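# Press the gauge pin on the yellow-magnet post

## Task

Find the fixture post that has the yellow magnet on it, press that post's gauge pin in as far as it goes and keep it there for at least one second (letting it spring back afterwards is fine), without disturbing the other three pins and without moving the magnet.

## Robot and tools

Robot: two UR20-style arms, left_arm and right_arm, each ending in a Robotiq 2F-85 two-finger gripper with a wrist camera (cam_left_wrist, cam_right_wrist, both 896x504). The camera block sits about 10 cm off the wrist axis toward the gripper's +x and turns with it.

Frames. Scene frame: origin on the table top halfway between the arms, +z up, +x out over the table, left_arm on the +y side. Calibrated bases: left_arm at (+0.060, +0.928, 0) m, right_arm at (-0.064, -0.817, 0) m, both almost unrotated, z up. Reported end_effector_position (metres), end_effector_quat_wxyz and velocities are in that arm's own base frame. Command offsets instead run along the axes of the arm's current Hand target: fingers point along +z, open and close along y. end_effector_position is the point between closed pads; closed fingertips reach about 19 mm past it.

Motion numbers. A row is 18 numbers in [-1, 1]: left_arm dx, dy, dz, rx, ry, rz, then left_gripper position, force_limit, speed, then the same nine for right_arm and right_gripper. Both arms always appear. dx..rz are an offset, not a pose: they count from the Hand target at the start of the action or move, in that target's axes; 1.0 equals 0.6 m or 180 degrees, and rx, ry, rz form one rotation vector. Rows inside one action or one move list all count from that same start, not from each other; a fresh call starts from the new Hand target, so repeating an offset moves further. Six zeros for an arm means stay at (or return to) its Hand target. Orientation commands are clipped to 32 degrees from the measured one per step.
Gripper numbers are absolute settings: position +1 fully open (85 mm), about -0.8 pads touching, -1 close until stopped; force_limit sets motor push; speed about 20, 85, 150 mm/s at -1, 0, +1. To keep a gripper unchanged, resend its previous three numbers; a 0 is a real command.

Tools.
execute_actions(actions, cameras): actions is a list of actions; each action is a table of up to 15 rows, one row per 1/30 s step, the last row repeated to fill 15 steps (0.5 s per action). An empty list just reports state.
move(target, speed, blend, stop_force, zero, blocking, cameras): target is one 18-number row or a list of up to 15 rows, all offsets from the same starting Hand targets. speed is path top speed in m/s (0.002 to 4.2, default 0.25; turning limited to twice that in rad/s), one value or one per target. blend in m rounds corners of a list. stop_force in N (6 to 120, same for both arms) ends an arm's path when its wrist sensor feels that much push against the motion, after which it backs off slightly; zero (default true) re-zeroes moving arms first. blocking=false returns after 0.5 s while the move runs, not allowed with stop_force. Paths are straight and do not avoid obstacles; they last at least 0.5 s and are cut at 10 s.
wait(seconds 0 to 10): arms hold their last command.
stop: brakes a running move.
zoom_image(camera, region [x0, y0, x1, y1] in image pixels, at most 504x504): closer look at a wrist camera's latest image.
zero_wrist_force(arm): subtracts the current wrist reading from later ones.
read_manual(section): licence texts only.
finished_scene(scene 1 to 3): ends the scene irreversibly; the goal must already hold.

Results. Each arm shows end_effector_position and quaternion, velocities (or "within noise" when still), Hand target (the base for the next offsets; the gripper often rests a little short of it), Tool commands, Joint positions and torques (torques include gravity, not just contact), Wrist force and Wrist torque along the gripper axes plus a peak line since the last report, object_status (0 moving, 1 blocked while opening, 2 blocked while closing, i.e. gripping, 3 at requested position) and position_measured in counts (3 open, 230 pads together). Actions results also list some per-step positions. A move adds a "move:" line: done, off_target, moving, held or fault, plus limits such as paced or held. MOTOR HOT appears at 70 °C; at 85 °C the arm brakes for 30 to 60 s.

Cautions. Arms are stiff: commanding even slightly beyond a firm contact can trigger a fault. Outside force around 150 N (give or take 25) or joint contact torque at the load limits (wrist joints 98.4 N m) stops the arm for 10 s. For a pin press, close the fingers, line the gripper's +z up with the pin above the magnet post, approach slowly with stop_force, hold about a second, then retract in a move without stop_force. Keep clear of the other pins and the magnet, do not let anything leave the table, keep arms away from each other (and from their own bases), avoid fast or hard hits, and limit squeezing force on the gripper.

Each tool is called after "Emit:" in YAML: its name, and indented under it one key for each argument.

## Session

Emit:
execute_actions:
  actions: []

Scene clock: 0.00 s.
left_arm: end_effector_position=(+1.6020, +0.5513, +0.3701) position_measured=3 object_status=3 end_effector_quat_wxyz=(-0.049, +0.940, +0.190, +0.279) | right_arm: end_effector_position=(+0.4481, +0.4679, +0.3319) position_measured=3 object_status=3 end_effector_quat_wxyz=(-0.272, +0.502, +0.649, +0.503)
Joint positions: left_arm=[0.193 -0.686 0.985 -2.439 -1.472 -3.319] | right_arm=[4.007 -1.969 -2.772 1.193 2.076 2.519]
Joint velocities: within noise
Joint torques (N m): no reading
Motor temperatures (°C): left_arm=[24 35 26 38 34 34] | right_arm=[28 35 36 37 34 38]
Wrist force (N): no reading
Wrist torque (N m): no reading
Wrist force, peak (N): no reading
Hand target: left_arm +1.6020, +0.5513, +0.3701; -0.049, +0.940, +0.190, +0.279 | right_arm +0.4481, +0.4679, +0.3319; -0.272, +0.502, +0.649, +0.503
Tool commands: left_gripper/position=+1.0 left_gripper/force_limit=+1.0 left_gripper/speed=+1.0 right_gripper/position=+1.0 right_gripper/force_limit=+1.0 right_gripper/speed=+1.0
camera_calibration:
cam_left_wrist: T_world_to_cam=[[0.280319, -0.958405, -0.0536817, 0.116011], [-0.933413, -0.259108, -0.248199, 1.75322], [0.223966, 0.119682, -0.967221, 0.0591923], [0, 0, 0, 1]] pos_world=[1.5907, 0.558373, 0.498626]
cam_right_wrist: T_world_to_cam=[[0.956613, -0.13676, 0.257272, -0.433465], [0.120637, -0.61784, -0.776995, 0.502422], [0.265214, 0.774319, -0.574535, -0.162484], [0, 0, 0, 1]] pos_world=[0.39714, 0.37695, 0.408545]

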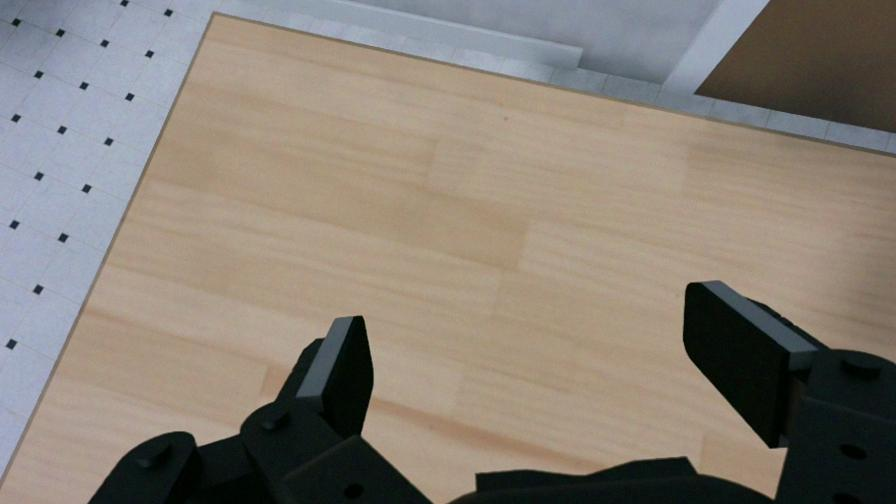

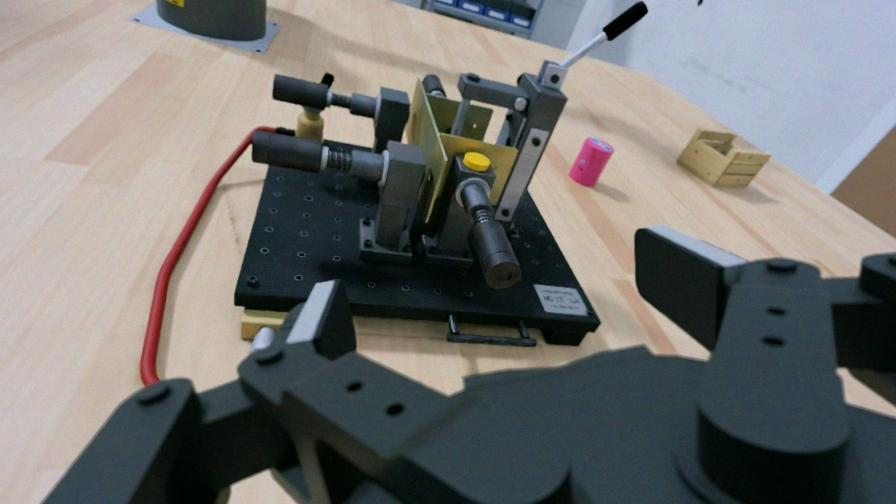

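Emit:
move:
  target: [0,0,0,0,0,0,1,1,1,-0.203,0.0615,0.3,0,0,0,-1,1,0]
  speed: 0.3
  cameras: ["cam_right_wrist"]

Scene clock: 2.50 s.
left_arm: end_effector_position=(+1.6020, +0.5513, +0.3701) position_measured=3 object_status=3 end_effector_quat_wxyz=(-0.049, +0.940, +0.190, +0.279) | right_arm: end_effector_position=(+0.5519, +0.5879, +0.1792) position_measured=232 object_status=3 end_effector_quat_wxyz=(-0.272, +0.502, +0.649, +0.503)
Joint positions: left_arm=[0.193 -0.686 0.985 -2.439 -1.472 -3.319] | right_arm=[4.005 -2.316 -2.551 1.318 2.078 2.518]
Joint velocities: within noise
Joint torques (N m): left_arm=[0.27 -274.4 -107.33 -11.63 1.38 0.46] | right_arm=[-16.82 118.04 12.45 2.46 5.64 5.74]
Motor temperatures (°C): left_arm=[24 35 26 38 34 34] | right_arm=[28 35 36 37 34 38]
Wrist force (N): left_arm=[0.1 0.2 -0.2] | right_arm=[-1.7 -0.8 -0.1]
Wrist torque (N m): left_arm=[0.05 -0.01 -0.01] | right_arm=[-0.16 0.30 -0.10]
Wrist force, peak (N): left_arm=[0.7 -0.5 -0.3] | right_arm=[-3.2 -0.2 2.7]
Hand target: left_arm +1.6020, +0.5513, +0.3701; -0.049, +0.940, +0.190, +0.279 | right_arm +0.5520, +0.5881, +0.1790; -0.272, +0.502, +0.649, +0.503
Off the commanded pose: left_arm 0.000 m, 0 deg | right_arm 0.000 m, 0 deg.
move: done
camera_calibration:
cam_right_wrist: T_world_to_cam=[[0.956572, -0.13681, 0.257396, -0.47693], [0.120722, -0.6178, -0.777013, 0.445271], [0.265323, 0.774342, -0.574455, -0.37078], [0, 0, 0, 1]] pos_world=[0.50084, 0.49695, 0.255745]
Images, in order (width x height): cam_right_wrist 896x504.

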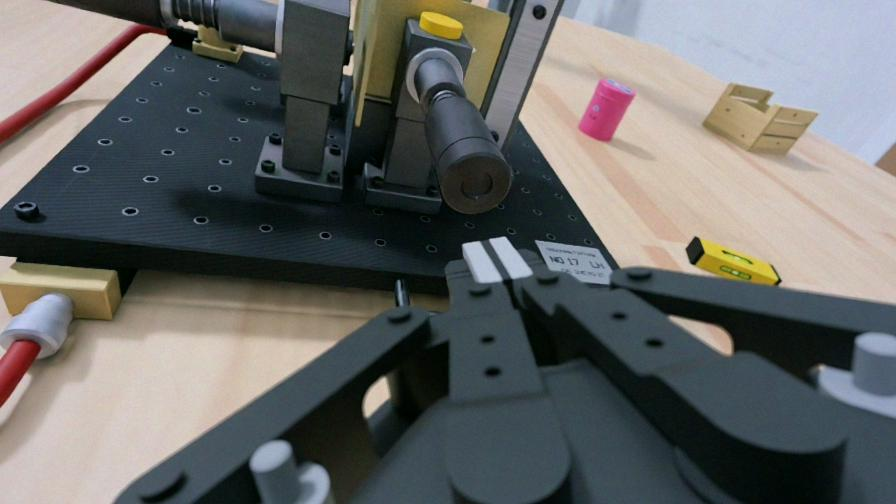

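Emit:
move:
  target: [0,0,0,0,0,0,1,1,1,0.0097,0.0122,0.0953,0,0,0,-1,1,0]
  speed: 0.15
  stop_force: 15
  cameras: ["cam_right_wrist"]

Scene clock: 4.73 s.
left_arm: end_effector_position=(+1.6020, +0.5513, +0.3701) position_measured=3 object_status=3 end_effector_quat_wxyz=(-0.049, +0.940, +0.190, +0.279) | right_arm: end_effector_position=(+0.5654, +0.6431, +0.1669) position_measured=232 object_status=3 end_effector_quat_wxyz=(-0.272, +0.502, +0.649, +0.503)
Joint positions: left_arm=[0.193 -0.686 0.985 -2.439 -1.472 -3.319] | right_arm=[4.049 -2.33 -2.489 1.278 2.038 2.538]
Joint velocities: within noise
Joint torques (N m): left_arm=[7.06 -276.66 -106.28 -11.35 2.27 0.71] | right_arm=[21.43 128.21 15.38 3.77 -3.58 5.17]
Motor temperatures (°C): left_arm=[24 35 26 38 34 34] | right_arm=[28 35 36 37 34 38]
Wrist force (N): left_arm=[0.2 0.0 -0.2] | right_arm=[-1.1 0.0 0.3]
Wrist torque (N m): left_arm=[0.01 -0.02 0.00] | right_arm=[0.03 0.15 -0.10]
Wrist force, peak (N): left_arm=[0.6 0.0 0.0] | right_arm=[-0.7 0.0 2.3]
Hand target: left_arm +1.6020, +0.5513, +0.3701; -0.049, +0.940, +0.190, +0.279 | right_arm +0.5654, +0.6431, +0.1669; -0.272, +0.502, +0.649, +0.503
Off the commanded pose: left_arm 0.000 m, 0 deg | right_arm 0.000 m, 0 deg.
move: done
camera_calibration:
cam_right_wrist: T_world_to_cam=[[0.956613, -0.13676, 0.257272, -0.479169], [0.120637, -0.61784, -0.776995, 0.468325], [0.265214, 0.774319, -0.574535, -0.424026], [0, 0, 0, 1]] pos_world=[0.51434, 0.55215, 0.243545]
Images, in order (width x height): cam_right_wrist 896x504.

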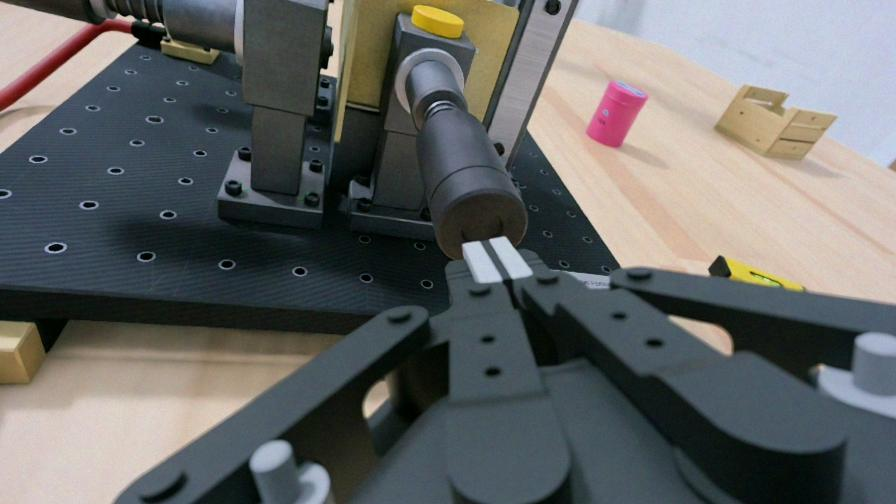

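Emit:
move:
  target: [0,0,0,0,0,0,1,1,1,0.0402,-0.004,0.1095,0,0,0,-1,1,0]
  speed: 0.02
  stop_force: 50
  cameras: ["cam_right_wrist"]

Emit:
wait:
  seconds: 1
  cameras: []

Scene clock: 7.80 s.
left_arm: end_effector_position=(+1.6020, +0.5513, +0.3701) position_measured=3 object_status=3 end_effector_quat_wxyz=(-0.049, +0.940, +0.190, +0.279) | right_arm: end_effector_position=(+0.5641, +0.6787, +0.1657) position_measured=232 object_status=3 end_effector_quat_wxyz=(-0.272, +0.502, +0.649, +0.503)
Joint positions: left_arm=[0.193 -0.686 0.985 -2.439 -1.472 -3.319] | right_arm=[4.086 -2.33 -2.459 1.256 2.005 2.553]
Joint velocities: within noise
Joint torques (N m): left_arm=[2.15 -277.65 -108.09 -11.35 2.72 1.32] | right_arm=[9.6 150.93 10.81 7.86 0.07 0.3]
Motor temperatures (°C): left_arm=[24 35 26 38 34 34] | right_arm=[28 35 36 37 34 38]
Wrist force (N): left_arm=[0.4 -0.4 0.0] | right_arm=[-4.0 0.7 -9.7]
Wrist torque (N m): left_arm=[-0.06 -0.05 -0.01] | right_arm=[0.08 0.01 -0.11]
Wrist force, peak (N): left_arm=[0.7 -0.2 -0.2] | right_arm=[-25.8 -2.3 -126.5]
Hand target: left_arm +1.6020, +0.5513, +0.3701; -0.049, +0.940, +0.190, +0.279 | right_arm +0.5641, +0.6787, +0.1657; -0.272, +0.502, +0.649, +0.503 (not the last commanded pose)
Tool commands: left_gripper/position=+1.0 left_gripper/force_limit=+1.0 left_gripper/speed=+1.0 right_gripper/position=-1.0 right_gripper/force_limit=+1.0 right_gripper/speed=+0.003922
Off the commanded pose: left_arm 0.000 m, 0 deg | right_arm 0.034 m, 0 deg.
FORCE FAULT: contact force on the right arm reached its limit, and that arm stopped. The contact can be on any part of that arm, not only on its tool. That arm's remaining commands of this call were not run. That arm is still stopped at the end of this call. That arm stays stopped for about 9 more seconds. Until then a move that you send moves the other arm only, and its call returns only when the move has ended. Once the stop has ended, the next robot result says so. If the stop ends while you think or write, that arm runs what you send next, counted from a new Hand target: where the arm stands when the stop ends. While its stop runs, that arm takes no new command, but its gripper still runs the gripper command that each later call begins with. Until it ends, the stop uses up actions while you think or wait. An arm that is not stopped still takes commands.
move: fault (right_arm; stop_force had ended the path)
camera_calibration:
cam_right_wrist: T_world_to_cam=[[0.956706, -0.135445, 0.257619, -0.473752], [0.121901, -0.617285, -0.777238, 0.488418], [0.264298, 0.774993, -0.57405, -0.451912], [0, 0, 0, 1]] pos_world=[0.513142, 0.587554, 0.242245]
Images, in order (width x height): cam_right_wrist 896x504.

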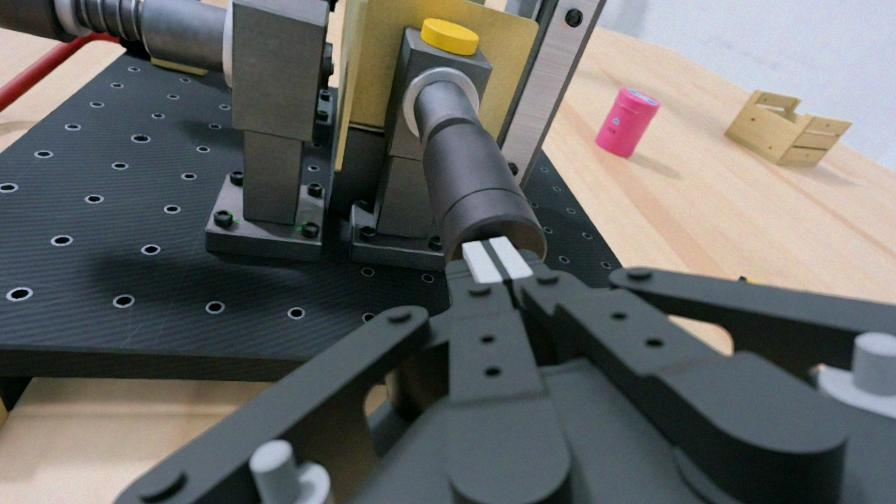

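not run: an earlier result of this reply reported a stop or a fault. Calls in your next reply go to the robot.

Emit:
wait:
  seconds: 9.3
  cameras: ["cam_right_wrist"]

Emit:
zoom_image:
  camera: "cam_right_wrist"
  region: [350, 0, 600, 280]

Scene clock: 18.93 s.
left_arm: end_effector_position=(+1.6020, +0.5513, +0.3701) position_measured=3 object_status=3 end_effector_quat_wxyz=(-0.049, +0.940, +0.190, +0.279) | right_arm: end_effector_position=(+0.5641, +0.6787, +0.1657) position_measured=232 object_status=3 end_effector_quat_wxyz=(-0.272, +0.502, +0.649, +0.503)
Joint positions: left_arm=[0.193 -0.686 0.985 -2.439 -1.472 -3.319] | right_arm=[4.086 -2.33 -2.459 1.256 2.005 2.553]
Joint velocities: within noise
Joint torques (N m): left_arm=[12.82 -288.89 -117.78 -11.32 4.7 2.64] | right_arm=[10.8 153.43 12.48 7.48 -0.42 -0.18]
Motor temperatures (°C): left_arm=[24 35 26 38 34 34] | right_arm=[28 35 36 37 34 38]
Wrist force (N): left_arm=[0.3 0.0 -0.1] | right_arm=[-3.9 1.2 -9.5]
Wrist torque (N m): left_arm=[0.01 -0.03 -0.01] | right_arm=[0.16 -0.01 -0.11]
Wrist force, peak (N): left_arm=[0.7 -0.3 -0.3] | right_arm=[-4.0 0.7 -9.9]
Hand target: left_arm +1.6020, +0.5513, +0.3701; -0.049, +0.940, +0.190, +0.279 | right_arm +0.5641, +0.6787, +0.1657; -0.272, +0.502, +0.649, +0.503 (not the last commanded pose)
Tool commands: left_gripper/position=+1.0 left_gripper/force_limit=+1.0 left_gripper/speed=+1.0 right_gripper/position=-1.0 right_gripper/force_limit=+1.0 right_gripper/speed=+0.003922
Off the commanded pose: left_arm 0.000 m, 0 deg | right_arm 0.034 m, 0 deg.
FORCE FAULT, CONTINUED: the right arm's stop, for the force fault that an earlier result reported, is over. The rest of the stop counts as 19 of the actions that you can send in this scene. During its stop the right arm's controller moved it back a little. That arm's target is now where it stood when the stop ended, not its last command. That arm accepts commands again.
wait: 9.30 s; at rest from the start
camera_calibration:
cam_right_wrist: T_world_to_cam=[[0.956706, -0.135445, 0.257619, -0.473752], [0.121901, -0.617285, -0.777238, 0.488418], [0.264298, 0.774993, -0.57405, -0.451912], [0, 0, 0, 1]] pos_world=[0.513142, 0.587554, 0.242245]
Images, in order (width x height): cam_right_wrist 896x504.

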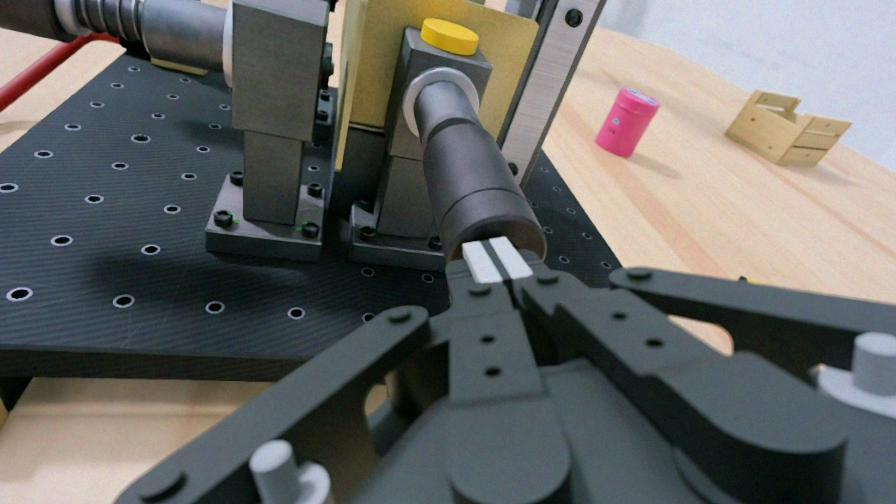

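Scaled by 1.800 from the camera's 896x504 image, which has a finer 1280x720 frame.

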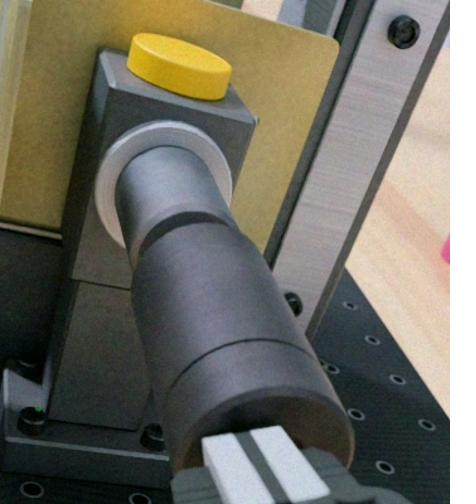

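Emit:
move:
  target: [0,0,0,0,0,0,1,1,1,0.0046,-0.0002,0.0113,0,0,0,-1,1,0]
  speed: 0.003
  stop_force: 40
  cameras: []

Emit:
wait:
  seconds: 1.3
  cameras: ["cam_right_wrist"]

Emit:
zoom_image:
  camera: "cam_right_wrist"
  region: [350, 0, 600, 280]

Scene clock: 20.53 s.
left_arm: end_effector_position=(+1.6020, +0.5513, +0.3701) position_measured=3 object_status=3 end_effector_quat_wxyz=(-0.049, +0.940, +0.190, +0.279) | right_arm: end_effector_position=(+0.5641, +0.6808, +0.1657) position_measured=232 object_status=3 end_effector_quat_wxyz=(-0.272, +0.502, +0.649, +0.503)
Joint positions: left_arm=[0.193 -0.686 0.985 -2.439 -1.472 -3.319] | right_arm=[4.088 -2.33 -2.457 1.255 2.003 2.554]
Joint velocities: within noise
Joint torques (N m): left_arm=[13.07 -290.44 -118.91 -10.86 5.18 1.62] | right_arm=[14.56 163.54 30.91 4.05 6.54 1.6]
Motor temperatures (°C): left_arm=[24 35 26 38 34 34] | right_arm=[28 35 36 37 34 38]
Wrist force (N): left_arm=[0.3 -0.2 -0.3] | right_arm=[-14.4 -1.1 -61.8]
Wrist torque (N m): left_arm=[-0.02 -0.05 -0.01] | right_arm=[0.15 0.24 -0.14]
Wrist force, peak (N): left_arm=[0.6 -0.1 -0.2] | right_arm=[-14.8 -0.9 -61.9]
Hand target: left_arm +1.6020, +0.5513, +0.3701; -0.049, +0.940, +0.190, +0.279 | right_arm +0.5641, +0.6807, +0.1657; -0.272, +0.502, +0.649, +0.503 (not the last commanded pose)
Off the commanded pose: left_arm 0.000 m, 0 deg | right_arm 0.005 m, 0 deg.
move: contact (right_arm)
No camera images: "cameras" was empty.

Scene clock: 21.83 s.
left_arm: end_effector_position=(+1.6020, +0.5513, +0.3701) position_measured=3 object_status=3 end_effector_quat_wxyz=(-0.049, +0.940, +0.190, +0.279) | right_arm: end_effector_position=(+0.5641, +0.6807, +0.1657) position_measured=232 object_status=3 end_effector_quat_wxyz=(-0.272, +0.502, +0.649, +0.503)
Joint positions: left_arm=[0.193 -0.686 0.985 -2.439 -1.472 -3.319] | right_arm=[4.088 -2.33 -2.458 1.255 2.003 2.554]
Joint velocities: within noise
Joint torques (N m): left_arm=[7.64 -285.18 -119.62 -10.46 5.49 1.31] | right_arm=[11.24 144.94 25.02 8.53 7.75 -5.65]
Motor temperatures (°C): left_arm=[24 35 26 38 34 34] | right_arm=[28 35 36 37 34 38]
Wrist force (N): left_arm=[0.4 -0.3 -0.4] | right_arm=[-11.8 -0.2 -54.6]
Wrist torque (N m): left_arm=[-0.05 -0.05 -0.01] | right_arm=[0.20 0.19 -0.13]
Wrist force, peak (N): left_arm=[0.5 -0.1 -0.5] | right_arm=[-14.3 -1.0 -61.7]
Hand target: left_arm +1.6020, +0.5513, +0.3701; -0.049, +0.940, +0.190, +0.279 | right_arm +0.5641, +0.6807, +0.1657; -0.272, +0.502, +0.649, +0.503 (not the last commanded pose)
Tool commands: left_gripper/position=+1.0 left_gripper/force_limit=+1.0 left_gripper/speed=+1.0 right_gripper/position=-1.0 right_gripper/force_limit=+1.0 right_gripper/speed=+0.0
Off the commanded pose: left_arm 0.000 m, 0 deg | right_arm 0.005 m, 0 deg.
wait: 1.30 s; at rest by 0.17 s
camera_calibration:
cam_right_wrist: T_world_to_cam=[[0.956716, -0.135496, 0.257558, -0.473428], [0.121825, -0.617273, -0.77726, 0.489752], [0.264299, 0.774994, -0.574048, -0.453541], [0, 0, 0, 1]] pos_world=[0.513142, 0.589654, 0.242245]
Images, in order (width x height): cam_right_wrist 896x504.

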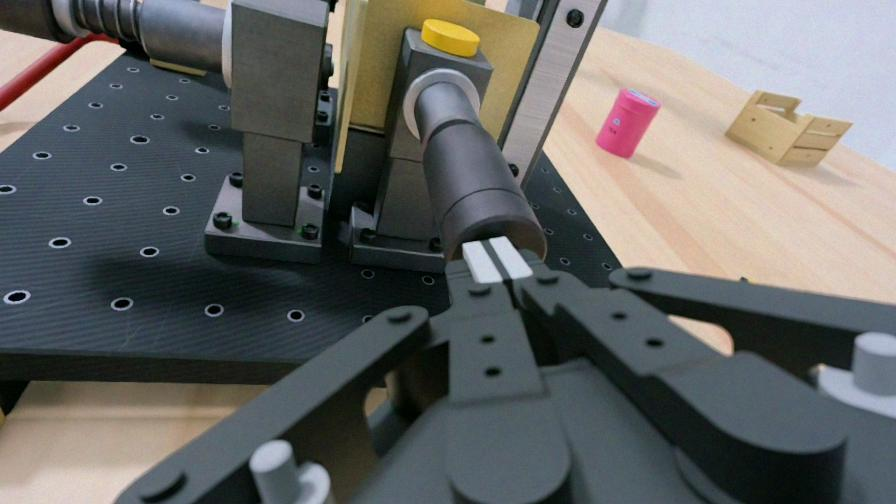

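Scaled by 1.800 from the camera's 896x504 image, which has a finer 1280x720 frame.

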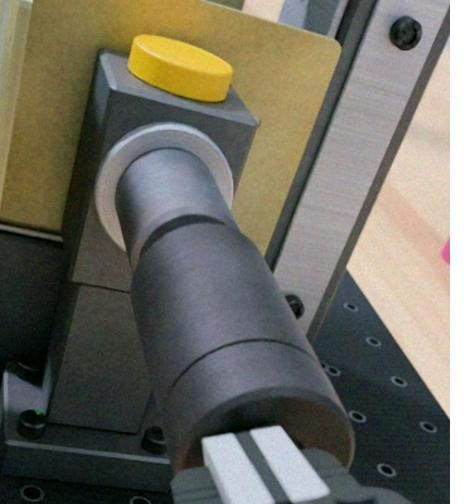

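Emit:
move:
  target: [0,0,0,0,0,0,1,1,1,-0.028,0,-0.075,0,0,0,-1,1,0]
  speed: 0.08
  cameras: ["cam_right_wrist"]

Scene clock: 23.10 s.
left_arm: end_effector_position=(+1.6020, +0.5513, +0.3701) position_measured=3 object_status=3 end_effector_quat_wxyz=(-0.049, +0.940, +0.190, +0.279) | right_arm: end_effector_position=(+0.5632, +0.6329, +0.1668) position_measured=232 object_status=3 end_effector_quat_wxyz=(-0.272, +0.502, +0.649, +0.503)
Joint positions: left_arm=[0.193 -0.686 0.985 -2.439 -1.472 -3.319] | right_arm=[4.04 -2.332 -2.499 1.29 2.047 2.533]
Joint velocities: within noise
Joint torques (N m): left_arm=[8.22 -289.21 -117.57 -11.06 5.96 2.48] | right_arm=[-18.35 125.88 -15.5 13.45 5.58 -7.29]
Motor temperatures (°C): left_arm=[24 35 26 38 34 34] | right_arm=[28 35 36 37 34 38]
Wrist force (N): left_arm=[0.4 -0.1 0.0] | right_arm=[-0.1 -0.2 0.6]
Wrist torque (N m): left_arm=[0.00 -0.05 0.00] | right_arm=[0.00 -0.02 -0.10]
Wrist force, peak (N): left_arm=[0.5 -0.4 0.1] | right_arm=[-11.8 0.0 -54.6]
Hand target: left_arm +1.6020, +0.5513, +0.3701; -0.049, +0.940, +0.190, +0.279 | right_arm +0.5632, +0.6327, +0.1668; -0.272, +0.502, +0.649, +0.503
Off the commanded pose: left_arm 0.000 m, 0 deg | right_arm 0.000 m, 0 deg.
move: done
camera_calibration:
cam_right_wrist: T_world_to_cam=[[0.956716, -0.135496, 0.257558, -0.479352], [0.121825, -0.617273, -0.77726, 0.461288], [0.264299, 0.774994, -0.574048, -0.41557], [0, 0, 0, 1]] pos_world=[0.512242, 0.541854, 0.243445]
Images, in order (width x height): cam_right_wrist 896x504.

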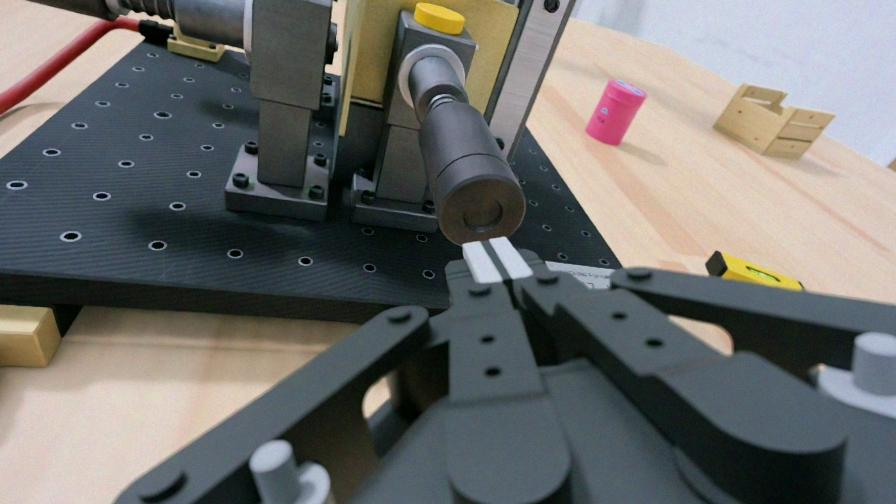

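Emit:
finished_scene:
  scene: 2

The scene is finished: the task was done.


## Next scene

The same job, from a new start.

Emit:
execute_actions:
  actions: []

Scene clock: 0.00 s.
left_arm: end_effector_position=(+0.3071, -0.4220, +0.1602) position_measured=3 object_status=3 end_effector_quat_wxyz=(+0.066, +0.956, -0.074, +0.275) | right_arm: end_effector_position=(+0.4900, -0.3027, +0.2369) position_measured=3 object_status=3 end_effector_quat_wxyz=(+0.548, -0.467, -0.511, -0.471)
Joint positions: left_arm=[-1.763 -1.739 2.857 -2.766 -1.003 1.555] | right_arm=[2.511 -2.074 -2.06 -2.212 2.389 -0.015]
Joint velocities: within noise
Joint torques (N m): no reading
Motor temperatures (°C): left_arm=[24 35 26 38 34 33] | right_arm=[28 35 35 36 33 38]
Wrist force (N): no reading
Wrist torque (N m): no reading
Wrist force, peak (N): no reading
Hand target: left_arm +0.3071, -0.4220, +0.1602; +0.066, +0.956, -0.074, +0.275 | right_arm +0.4900, -0.3027, +0.2369; +0.548, -0.467, -0.511, -0.471
Tool commands: left_gripper/position=+1.0 left_gripper/force_limit=+1.0 left_gripper/speed=+1.0 right_gripper/position=+1.0 right_gripper/force_limit=+1.0 right_gripper/speed=+1.0
camera_calibration:
cam_left_wrist: T_world_to_cam=[[-0.285835, -0.958093, 0.0188626, -0.30276], [-0.929607, 0.27245, -0.248197, 0.463413], [0.232657, -0.0884782, -0.968526, 0.172428], [0, 0, 0, 1]] pos_world=[0.304136, -0.401073, 0.28773]
cam_right_wrist: T_world_to_cam=[[0.978979, 0.0562001, -0.196068, -0.399553], [-0.174505, -0.266853, -0.947807, 0.238768], [-0.105588, 0.962097, -0.251436, 0.530477], [0, 0, 0, 1]] pos_world=[0.488832, -0.424199, 0.281347]

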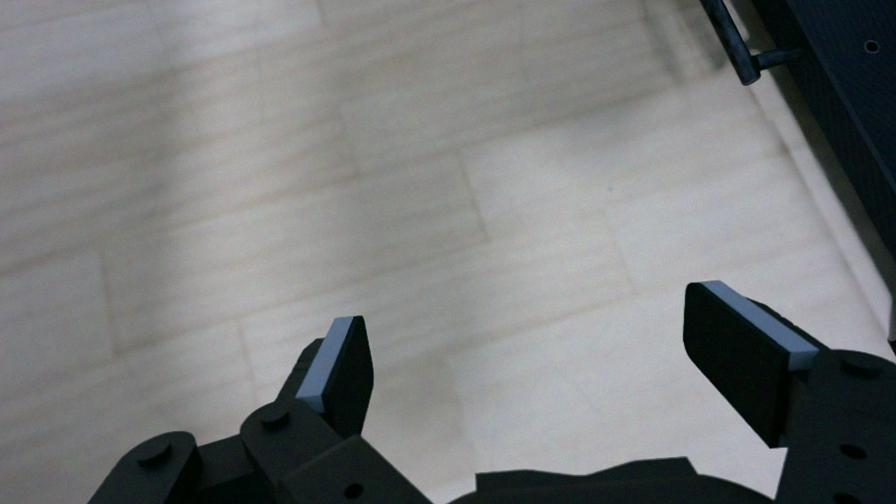

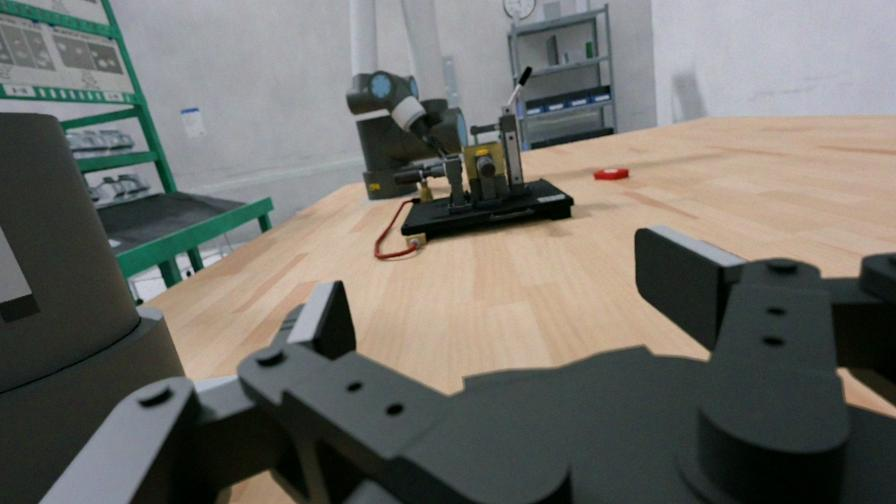

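Emit:
zoom_image:
  camera: "cam_right_wrist"
  region: [360, 50, 600, 270]

Scaled by 2.100 from the camera's 896x504 image, which has a finer 1280x720 frame.

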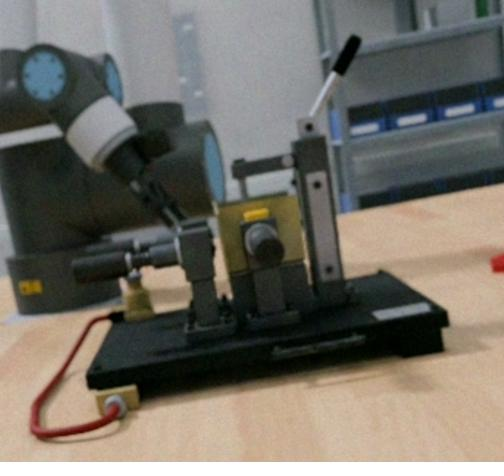

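Emit:
move:
  target: [0,0,0,0,0,0,1,1,1,-0.05,0.03,0.85,-0.15,-0.06,0,-1,1,0]
  speed: 0.4
  cameras: ["cam_right_wrist"]

Scene clock: 4.87 s.
left_arm: end_effector_position=(+0.3071, -0.4220, +0.1602) position_measured=3 object_status=3 end_effector_quat_wxyz=(+0.066, +0.956, -0.074, +0.275) | right_arm: end_effector_position=(+0.4454, +0.2065, +0.2281) position_measured=232 object_status=3 end_effector_quat_wxyz=(-0.374, +0.623, +0.436, +0.531)
Joint positions: left_arm=[-1.763 -1.739 2.857 -2.766 -1.003 1.555] | right_arm=[3.446 -1.597 -2.687 -2.254 3.81 -0.199]
Joint velocities: within noise
Joint torques (N m): left_arm=[4.15 -14.76 -57.53 -8.65 3.38 -1.07] | right_arm=[21.59 56.91 54.74 -2.55 3 -8.02]
Motor temperatures (°C): left_arm=[24 35 26 38 34 33] | right_arm=[28 35 35 36 33 38]
Wrist force (N): left_arm=[-0.1 -0.1 -0.1] | right_arm=[-0.1 -1.0 1.2]
Wrist torque (N m): left_arm=[-0.01 0.02 0.00] | right_arm=[-0.01 0.22 -0.01]
Wrist force, peak (N): left_arm=[-0.1 -0.5 -0.3] | right_arm=[0.5 0.1 4.1]
Hand target: left_arm +0.3071, -0.4220, +0.1602; +0.066, +0.956, -0.074, +0.275 | right_arm +0.4454, +0.2065, +0.2282; -0.374, +0.623, +0.436, +0.531
Off the commanded pose: left_arm 0.000 m, 0 deg | right_arm 0.000 m, 0 deg.
move: done
camera_calibration:
cam_right_wrist: T_world_to_cam=[[0.892232, -0.424743, -0.153349, -0.258106], [-0.314691, -0.341271, -0.885722, 0.422201], [0.323871, 0.838527, -0.438156, -0.0894349], [0, 0, 0, 1]] pos_world=[0.392119, 0.10945, 0.295186]
Images, in order (width x height): cam_right_wrist 896x504.

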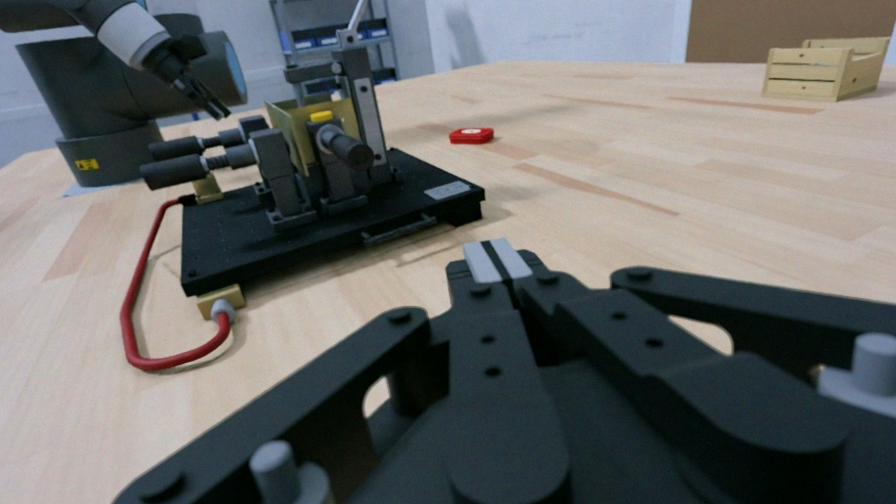

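Emit:
move:
  target: [0,0,0,0,0,0,1,1,1,0.001,-0.098,0.66,0.121,0,0,-1,1,0]
  speed: 0.3
  cameras: ["cam_right_wrist"]

Scene clock: 7.60 s.
left_arm: end_effector_position=(+0.3071, -0.4220, +0.1602) position_measured=3 object_status=3 end_effector_quat_wxyz=(+0.066, +0.956, -0.074, +0.275) | right_arm: end_effector_position=(+0.5233, +0.5941, +0.1669) position_measured=232 object_status=3 end_effector_quat_wxyz=(-0.485, +0.541, +0.528, +0.439)
Joint positions: left_arm=[-1.763 -1.739 2.857 -2.766 -1.003 1.555] | right_arm=[3.94 -1.936 -2.373 -2.183 3.914 -0.089]
Joint velocities: within noise
Joint torques (N m): left_arm=[5.29 -8.45 -62.09 -8.12 4.08 -0.68] | right_arm=[14.16 89.76 58.89 -1.45 -5.85 6.37]
Motor temperatures (°C): left_arm=[24 35 26 38 34 33] | right_arm=[28 35 35 36 33 38]
Wrist force (N): left_arm=[0.1 0.2 -0.2] | right_arm=[1.3 -0.2 0.6]
Wrist torque (N m): left_arm=[0.04 -0.01 0.00] | right_arm=[0.21 -0.28 -0.08]
Wrist force, peak (N): left_arm=[0.4 0.1 -0.4] | right_arm=[1.2 1.1 4.5]
Hand target: left_arm +0.3071, -0.4220, +0.1602; +0.066, +0.956, -0.074, +0.275 | right_arm +0.5233, +0.5944, +0.1669; -0.485, +0.541, +0.528, +0.439
Off the commanded pose: left_arm 0.000 m, 0 deg | right_arm 0.000 m, 0 deg.
move: done
camera_calibration:
cam_right_wrist: T_world_to_cam=[[0.975232, -0.0661456, -0.211062, -0.419133], [-0.218957, -0.423765, -0.878909, 0.522615], [-0.0313047, 0.903354, -0.427752, -0.320922], [0, 0, 0, 1]] pos_world=[0.513137, 0.483648, 0.233593]
Images, in order (width x height): cam_right_wrist 896x504.

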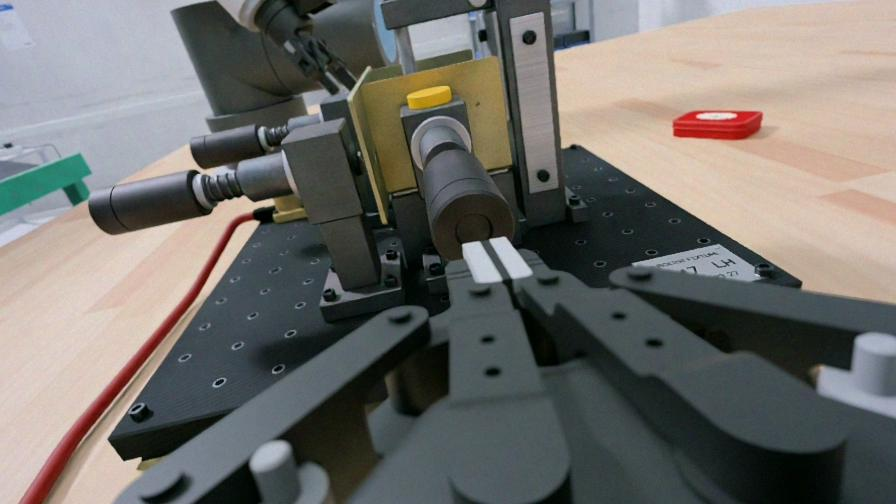

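Emit:
move:
  target:
    - [0,0,0,0,0,0,1,1,1,0.0076,-0.0004,0.0527,0,0,0,-1,1,0]
    - [0,0,0,0,0,0,1,1,1,0.0157,-0.0009,0.1087,0,0,0,-1,1,0]
  speed: [0.08,0.004]
  stop_force: 40
  cameras: []

Emit:
wait:
  seconds: 1.3
  cameras: ["cam_right_wrist"]

Scene clock: 14.97 s.
left_arm: end_effector_position=(+0.3071, -0.4220, +0.1602) position_measured=3 object_status=3 end_effector_quat_wxyz=(+0.066, +0.956, -0.074, +0.275) | right_arm: end_effector_position=(+0.5213, +0.6499, +0.1668) position_measured=232 object_status=3 end_effector_quat_wxyz=(-0.485, +0.541, +0.528, +0.439)
Joint positions: left_arm=[-1.763 -1.739 2.857 -2.766 -1.003 1.555] | right_arm=[4.007 -1.951 -2.34 -2.188 3.98 -0.07]
Joint velocities: within noise
Joint torques (N m): left_arm=[17.33 -3.78 -63.38 -7.75 4.1 -1.24] | right_arm=[7.63 104.62 58.56 8.07 -5.43 2.29]
Motor temperatures (°C): left_arm=[24 35 26 38 34 33] | right_arm=[28 35 35 36 33 38]
Wrist force (N): left_arm=[0.0 0.0 -0.3] | right_arm=[7.1 3.1 -52.8]
Wrist torque (N m): left_arm=[0.00 0.00 0.00] | right_arm=[0.11 0.15 -0.05]
Wrist force, peak (N): left_arm=[0.4 0.1 -0.3] | right_arm=[7.9 4.4 -57.3]
Hand target: left_arm +0.3071, -0.4220, +0.1602; +0.066, +0.956, -0.074, +0.275 | right_arm +0.5213, +0.6498, +0.1668; -0.485, +0.541, +0.528, +0.439 (not the last commanded pose)
Off the commanded pose: left_arm 0.000 m, 0 deg | right_arm 0.010 m, 0 deg.
move: contact (right_arm); path passed 1 of 2 targets
No camera images: "cameras" was empty.

Scene clock: 16.27 s.
left_arm: end_effector_position=(+0.3071, -0.4220, +0.1602) position_measured=3 object_status=3 end_effector_quat_wxyz=(+0.066, +0.956, -0.074, +0.275) | right_arm: end_effector_position=(+0.5213, +0.6498, +0.1668) position_measured=232 object_status=3 end_effector_quat_wxyz=(-0.485, +0.541, +0.528, +0.439)
Joint positions: left_arm=[-1.763 -1.739 2.857 -2.766 -1.003 1.555] | right_arm=[4.007 -1.951 -2.34 -2.188 3.98 -0.07]
Joint velocities: within noise
Joint torques (N m): left_arm=[12.14 -2.26 -67.83 -8.25 4.02 -1.08] | right_arm=[8.53 117.24 53.9 9.65 -5.21 -6.22]
Motor temperatures (°C): left_arm=[24 35 26 38 34 33] | right_arm=[28 35 35 36 33 38]
Wrist force (N): left_arm=[0.1 0.1 -0.1] | right_arm=[6.6 3.5 -43.9]
Wrist torque (N m): left_arm=[0.01 -0.02 0.00] | right_arm=[0.11 0.07 -0.04]
Wrist force, peak (N): left_arm=[0.0 0.4 -0.3] | right_arm=[7.0 3.5 -52.1]
Hand target: left_arm +0.3071, -0.4220, +0.1602; +0.066, +0.956, -0.074, +0.275 | right_arm +0.5213, +0.6498, +0.1668; -0.485, +0.541, +0.528, +0.439 (not the last commanded pose)
Tool commands: left_gripper/position=+1.0 left_gripper/force_limit=+1.0 left_gripper/speed=+1.0 right_gripper/position=-1.0 right_gripper/force_limit=+1.0 right_gripper/speed=+0.0
Off the commanded pose: left_arm 0.000 m, 0 deg | right_arm 0.010 m, 0 deg.
wait: 1.30 s; at rest by 0.17 s
camera_calibration:
cam_right_wrist: T_world_to_cam=[[0.975225, -0.065971, -0.211149, -0.41359], [-0.21896, -0.423804, -0.878889, 0.545711], [-0.0315046, 0.903348, -0.42775, -0.371239], [0, 0, 0, 1]] pos_world=[0.511136, 0.539348, 0.233493]
Images, in order (width x height): cam_right_wrist 896x504.

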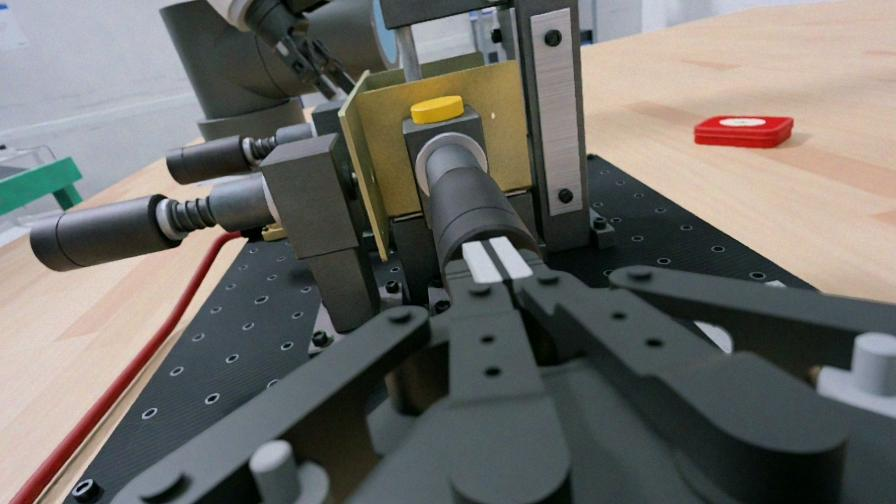

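Emit:
move:
  target: [0,0,0,0,0,0,1,1,1,-0.0115,0.0006,-0.08,0,0,0,-1,1,0]
  speed: 0.1
  cameras: []

Emit:
finished_scene:
  scene: 3

Scene clock: 17.33 s.
left_arm: end_effector_position=(+0.3071, -0.4220, +0.1602) position_measured=3 object_status=3 end_effector_quat_wxyz=(+0.066, +0.956, -0.074, +0.275) | right_arm: end_effector_position=(+0.5230, +0.6016, +0.1669) position_measured=232 object_status=3 end_effector_quat_wxyz=(-0.485, +0.541, +0.528, +0.439)
Joint positions: left_arm=[-1.763 -1.739 2.857 -2.766 -1.003 1.555] | right_arm=[3.949 -1.938 -2.369 -2.183 3.923 -0.086]
Joint velocities: within noise
Joint torques (N m): left_arm=[9.68 -9.28 -69.15 -8.09 4.73 -1.06] | right_arm=[-1.95 132.61 28.37 1.44 -3.51 -6.73]
Motor temperatures (°C): left_arm=[24 35 26 38 34 33] | right_arm=[28 35 35 36 33 38]
Wrist force (N): left_arm=[0.1 -0.1 -0.1] | right_arm=[1.7 -0.3 0.5]
Wrist torque (N m): left_arm=[-0.02 0.00 0.00] | right_arm=[0.19 -0.32 -0.08]
Wrist force, peak (N): left_arm=[-0.2 0.2 -0.5] | right_arm=[7.1 3.7 -44.4]
Hand target: left_arm +0.3071, -0.4220, +0.1602; +0.066, +0.956, -0.074, +0.275 | right_arm +0.5230, +0.6014, +0.1669; -0.485, +0.541, +0.528, +0.439
Off the commanded pose: left_arm 0.000 m, 0 deg | right_arm 0.000 m, 0 deg.
move: done
No camera images: "cameras" was empty.

The scene is finished: the task was done.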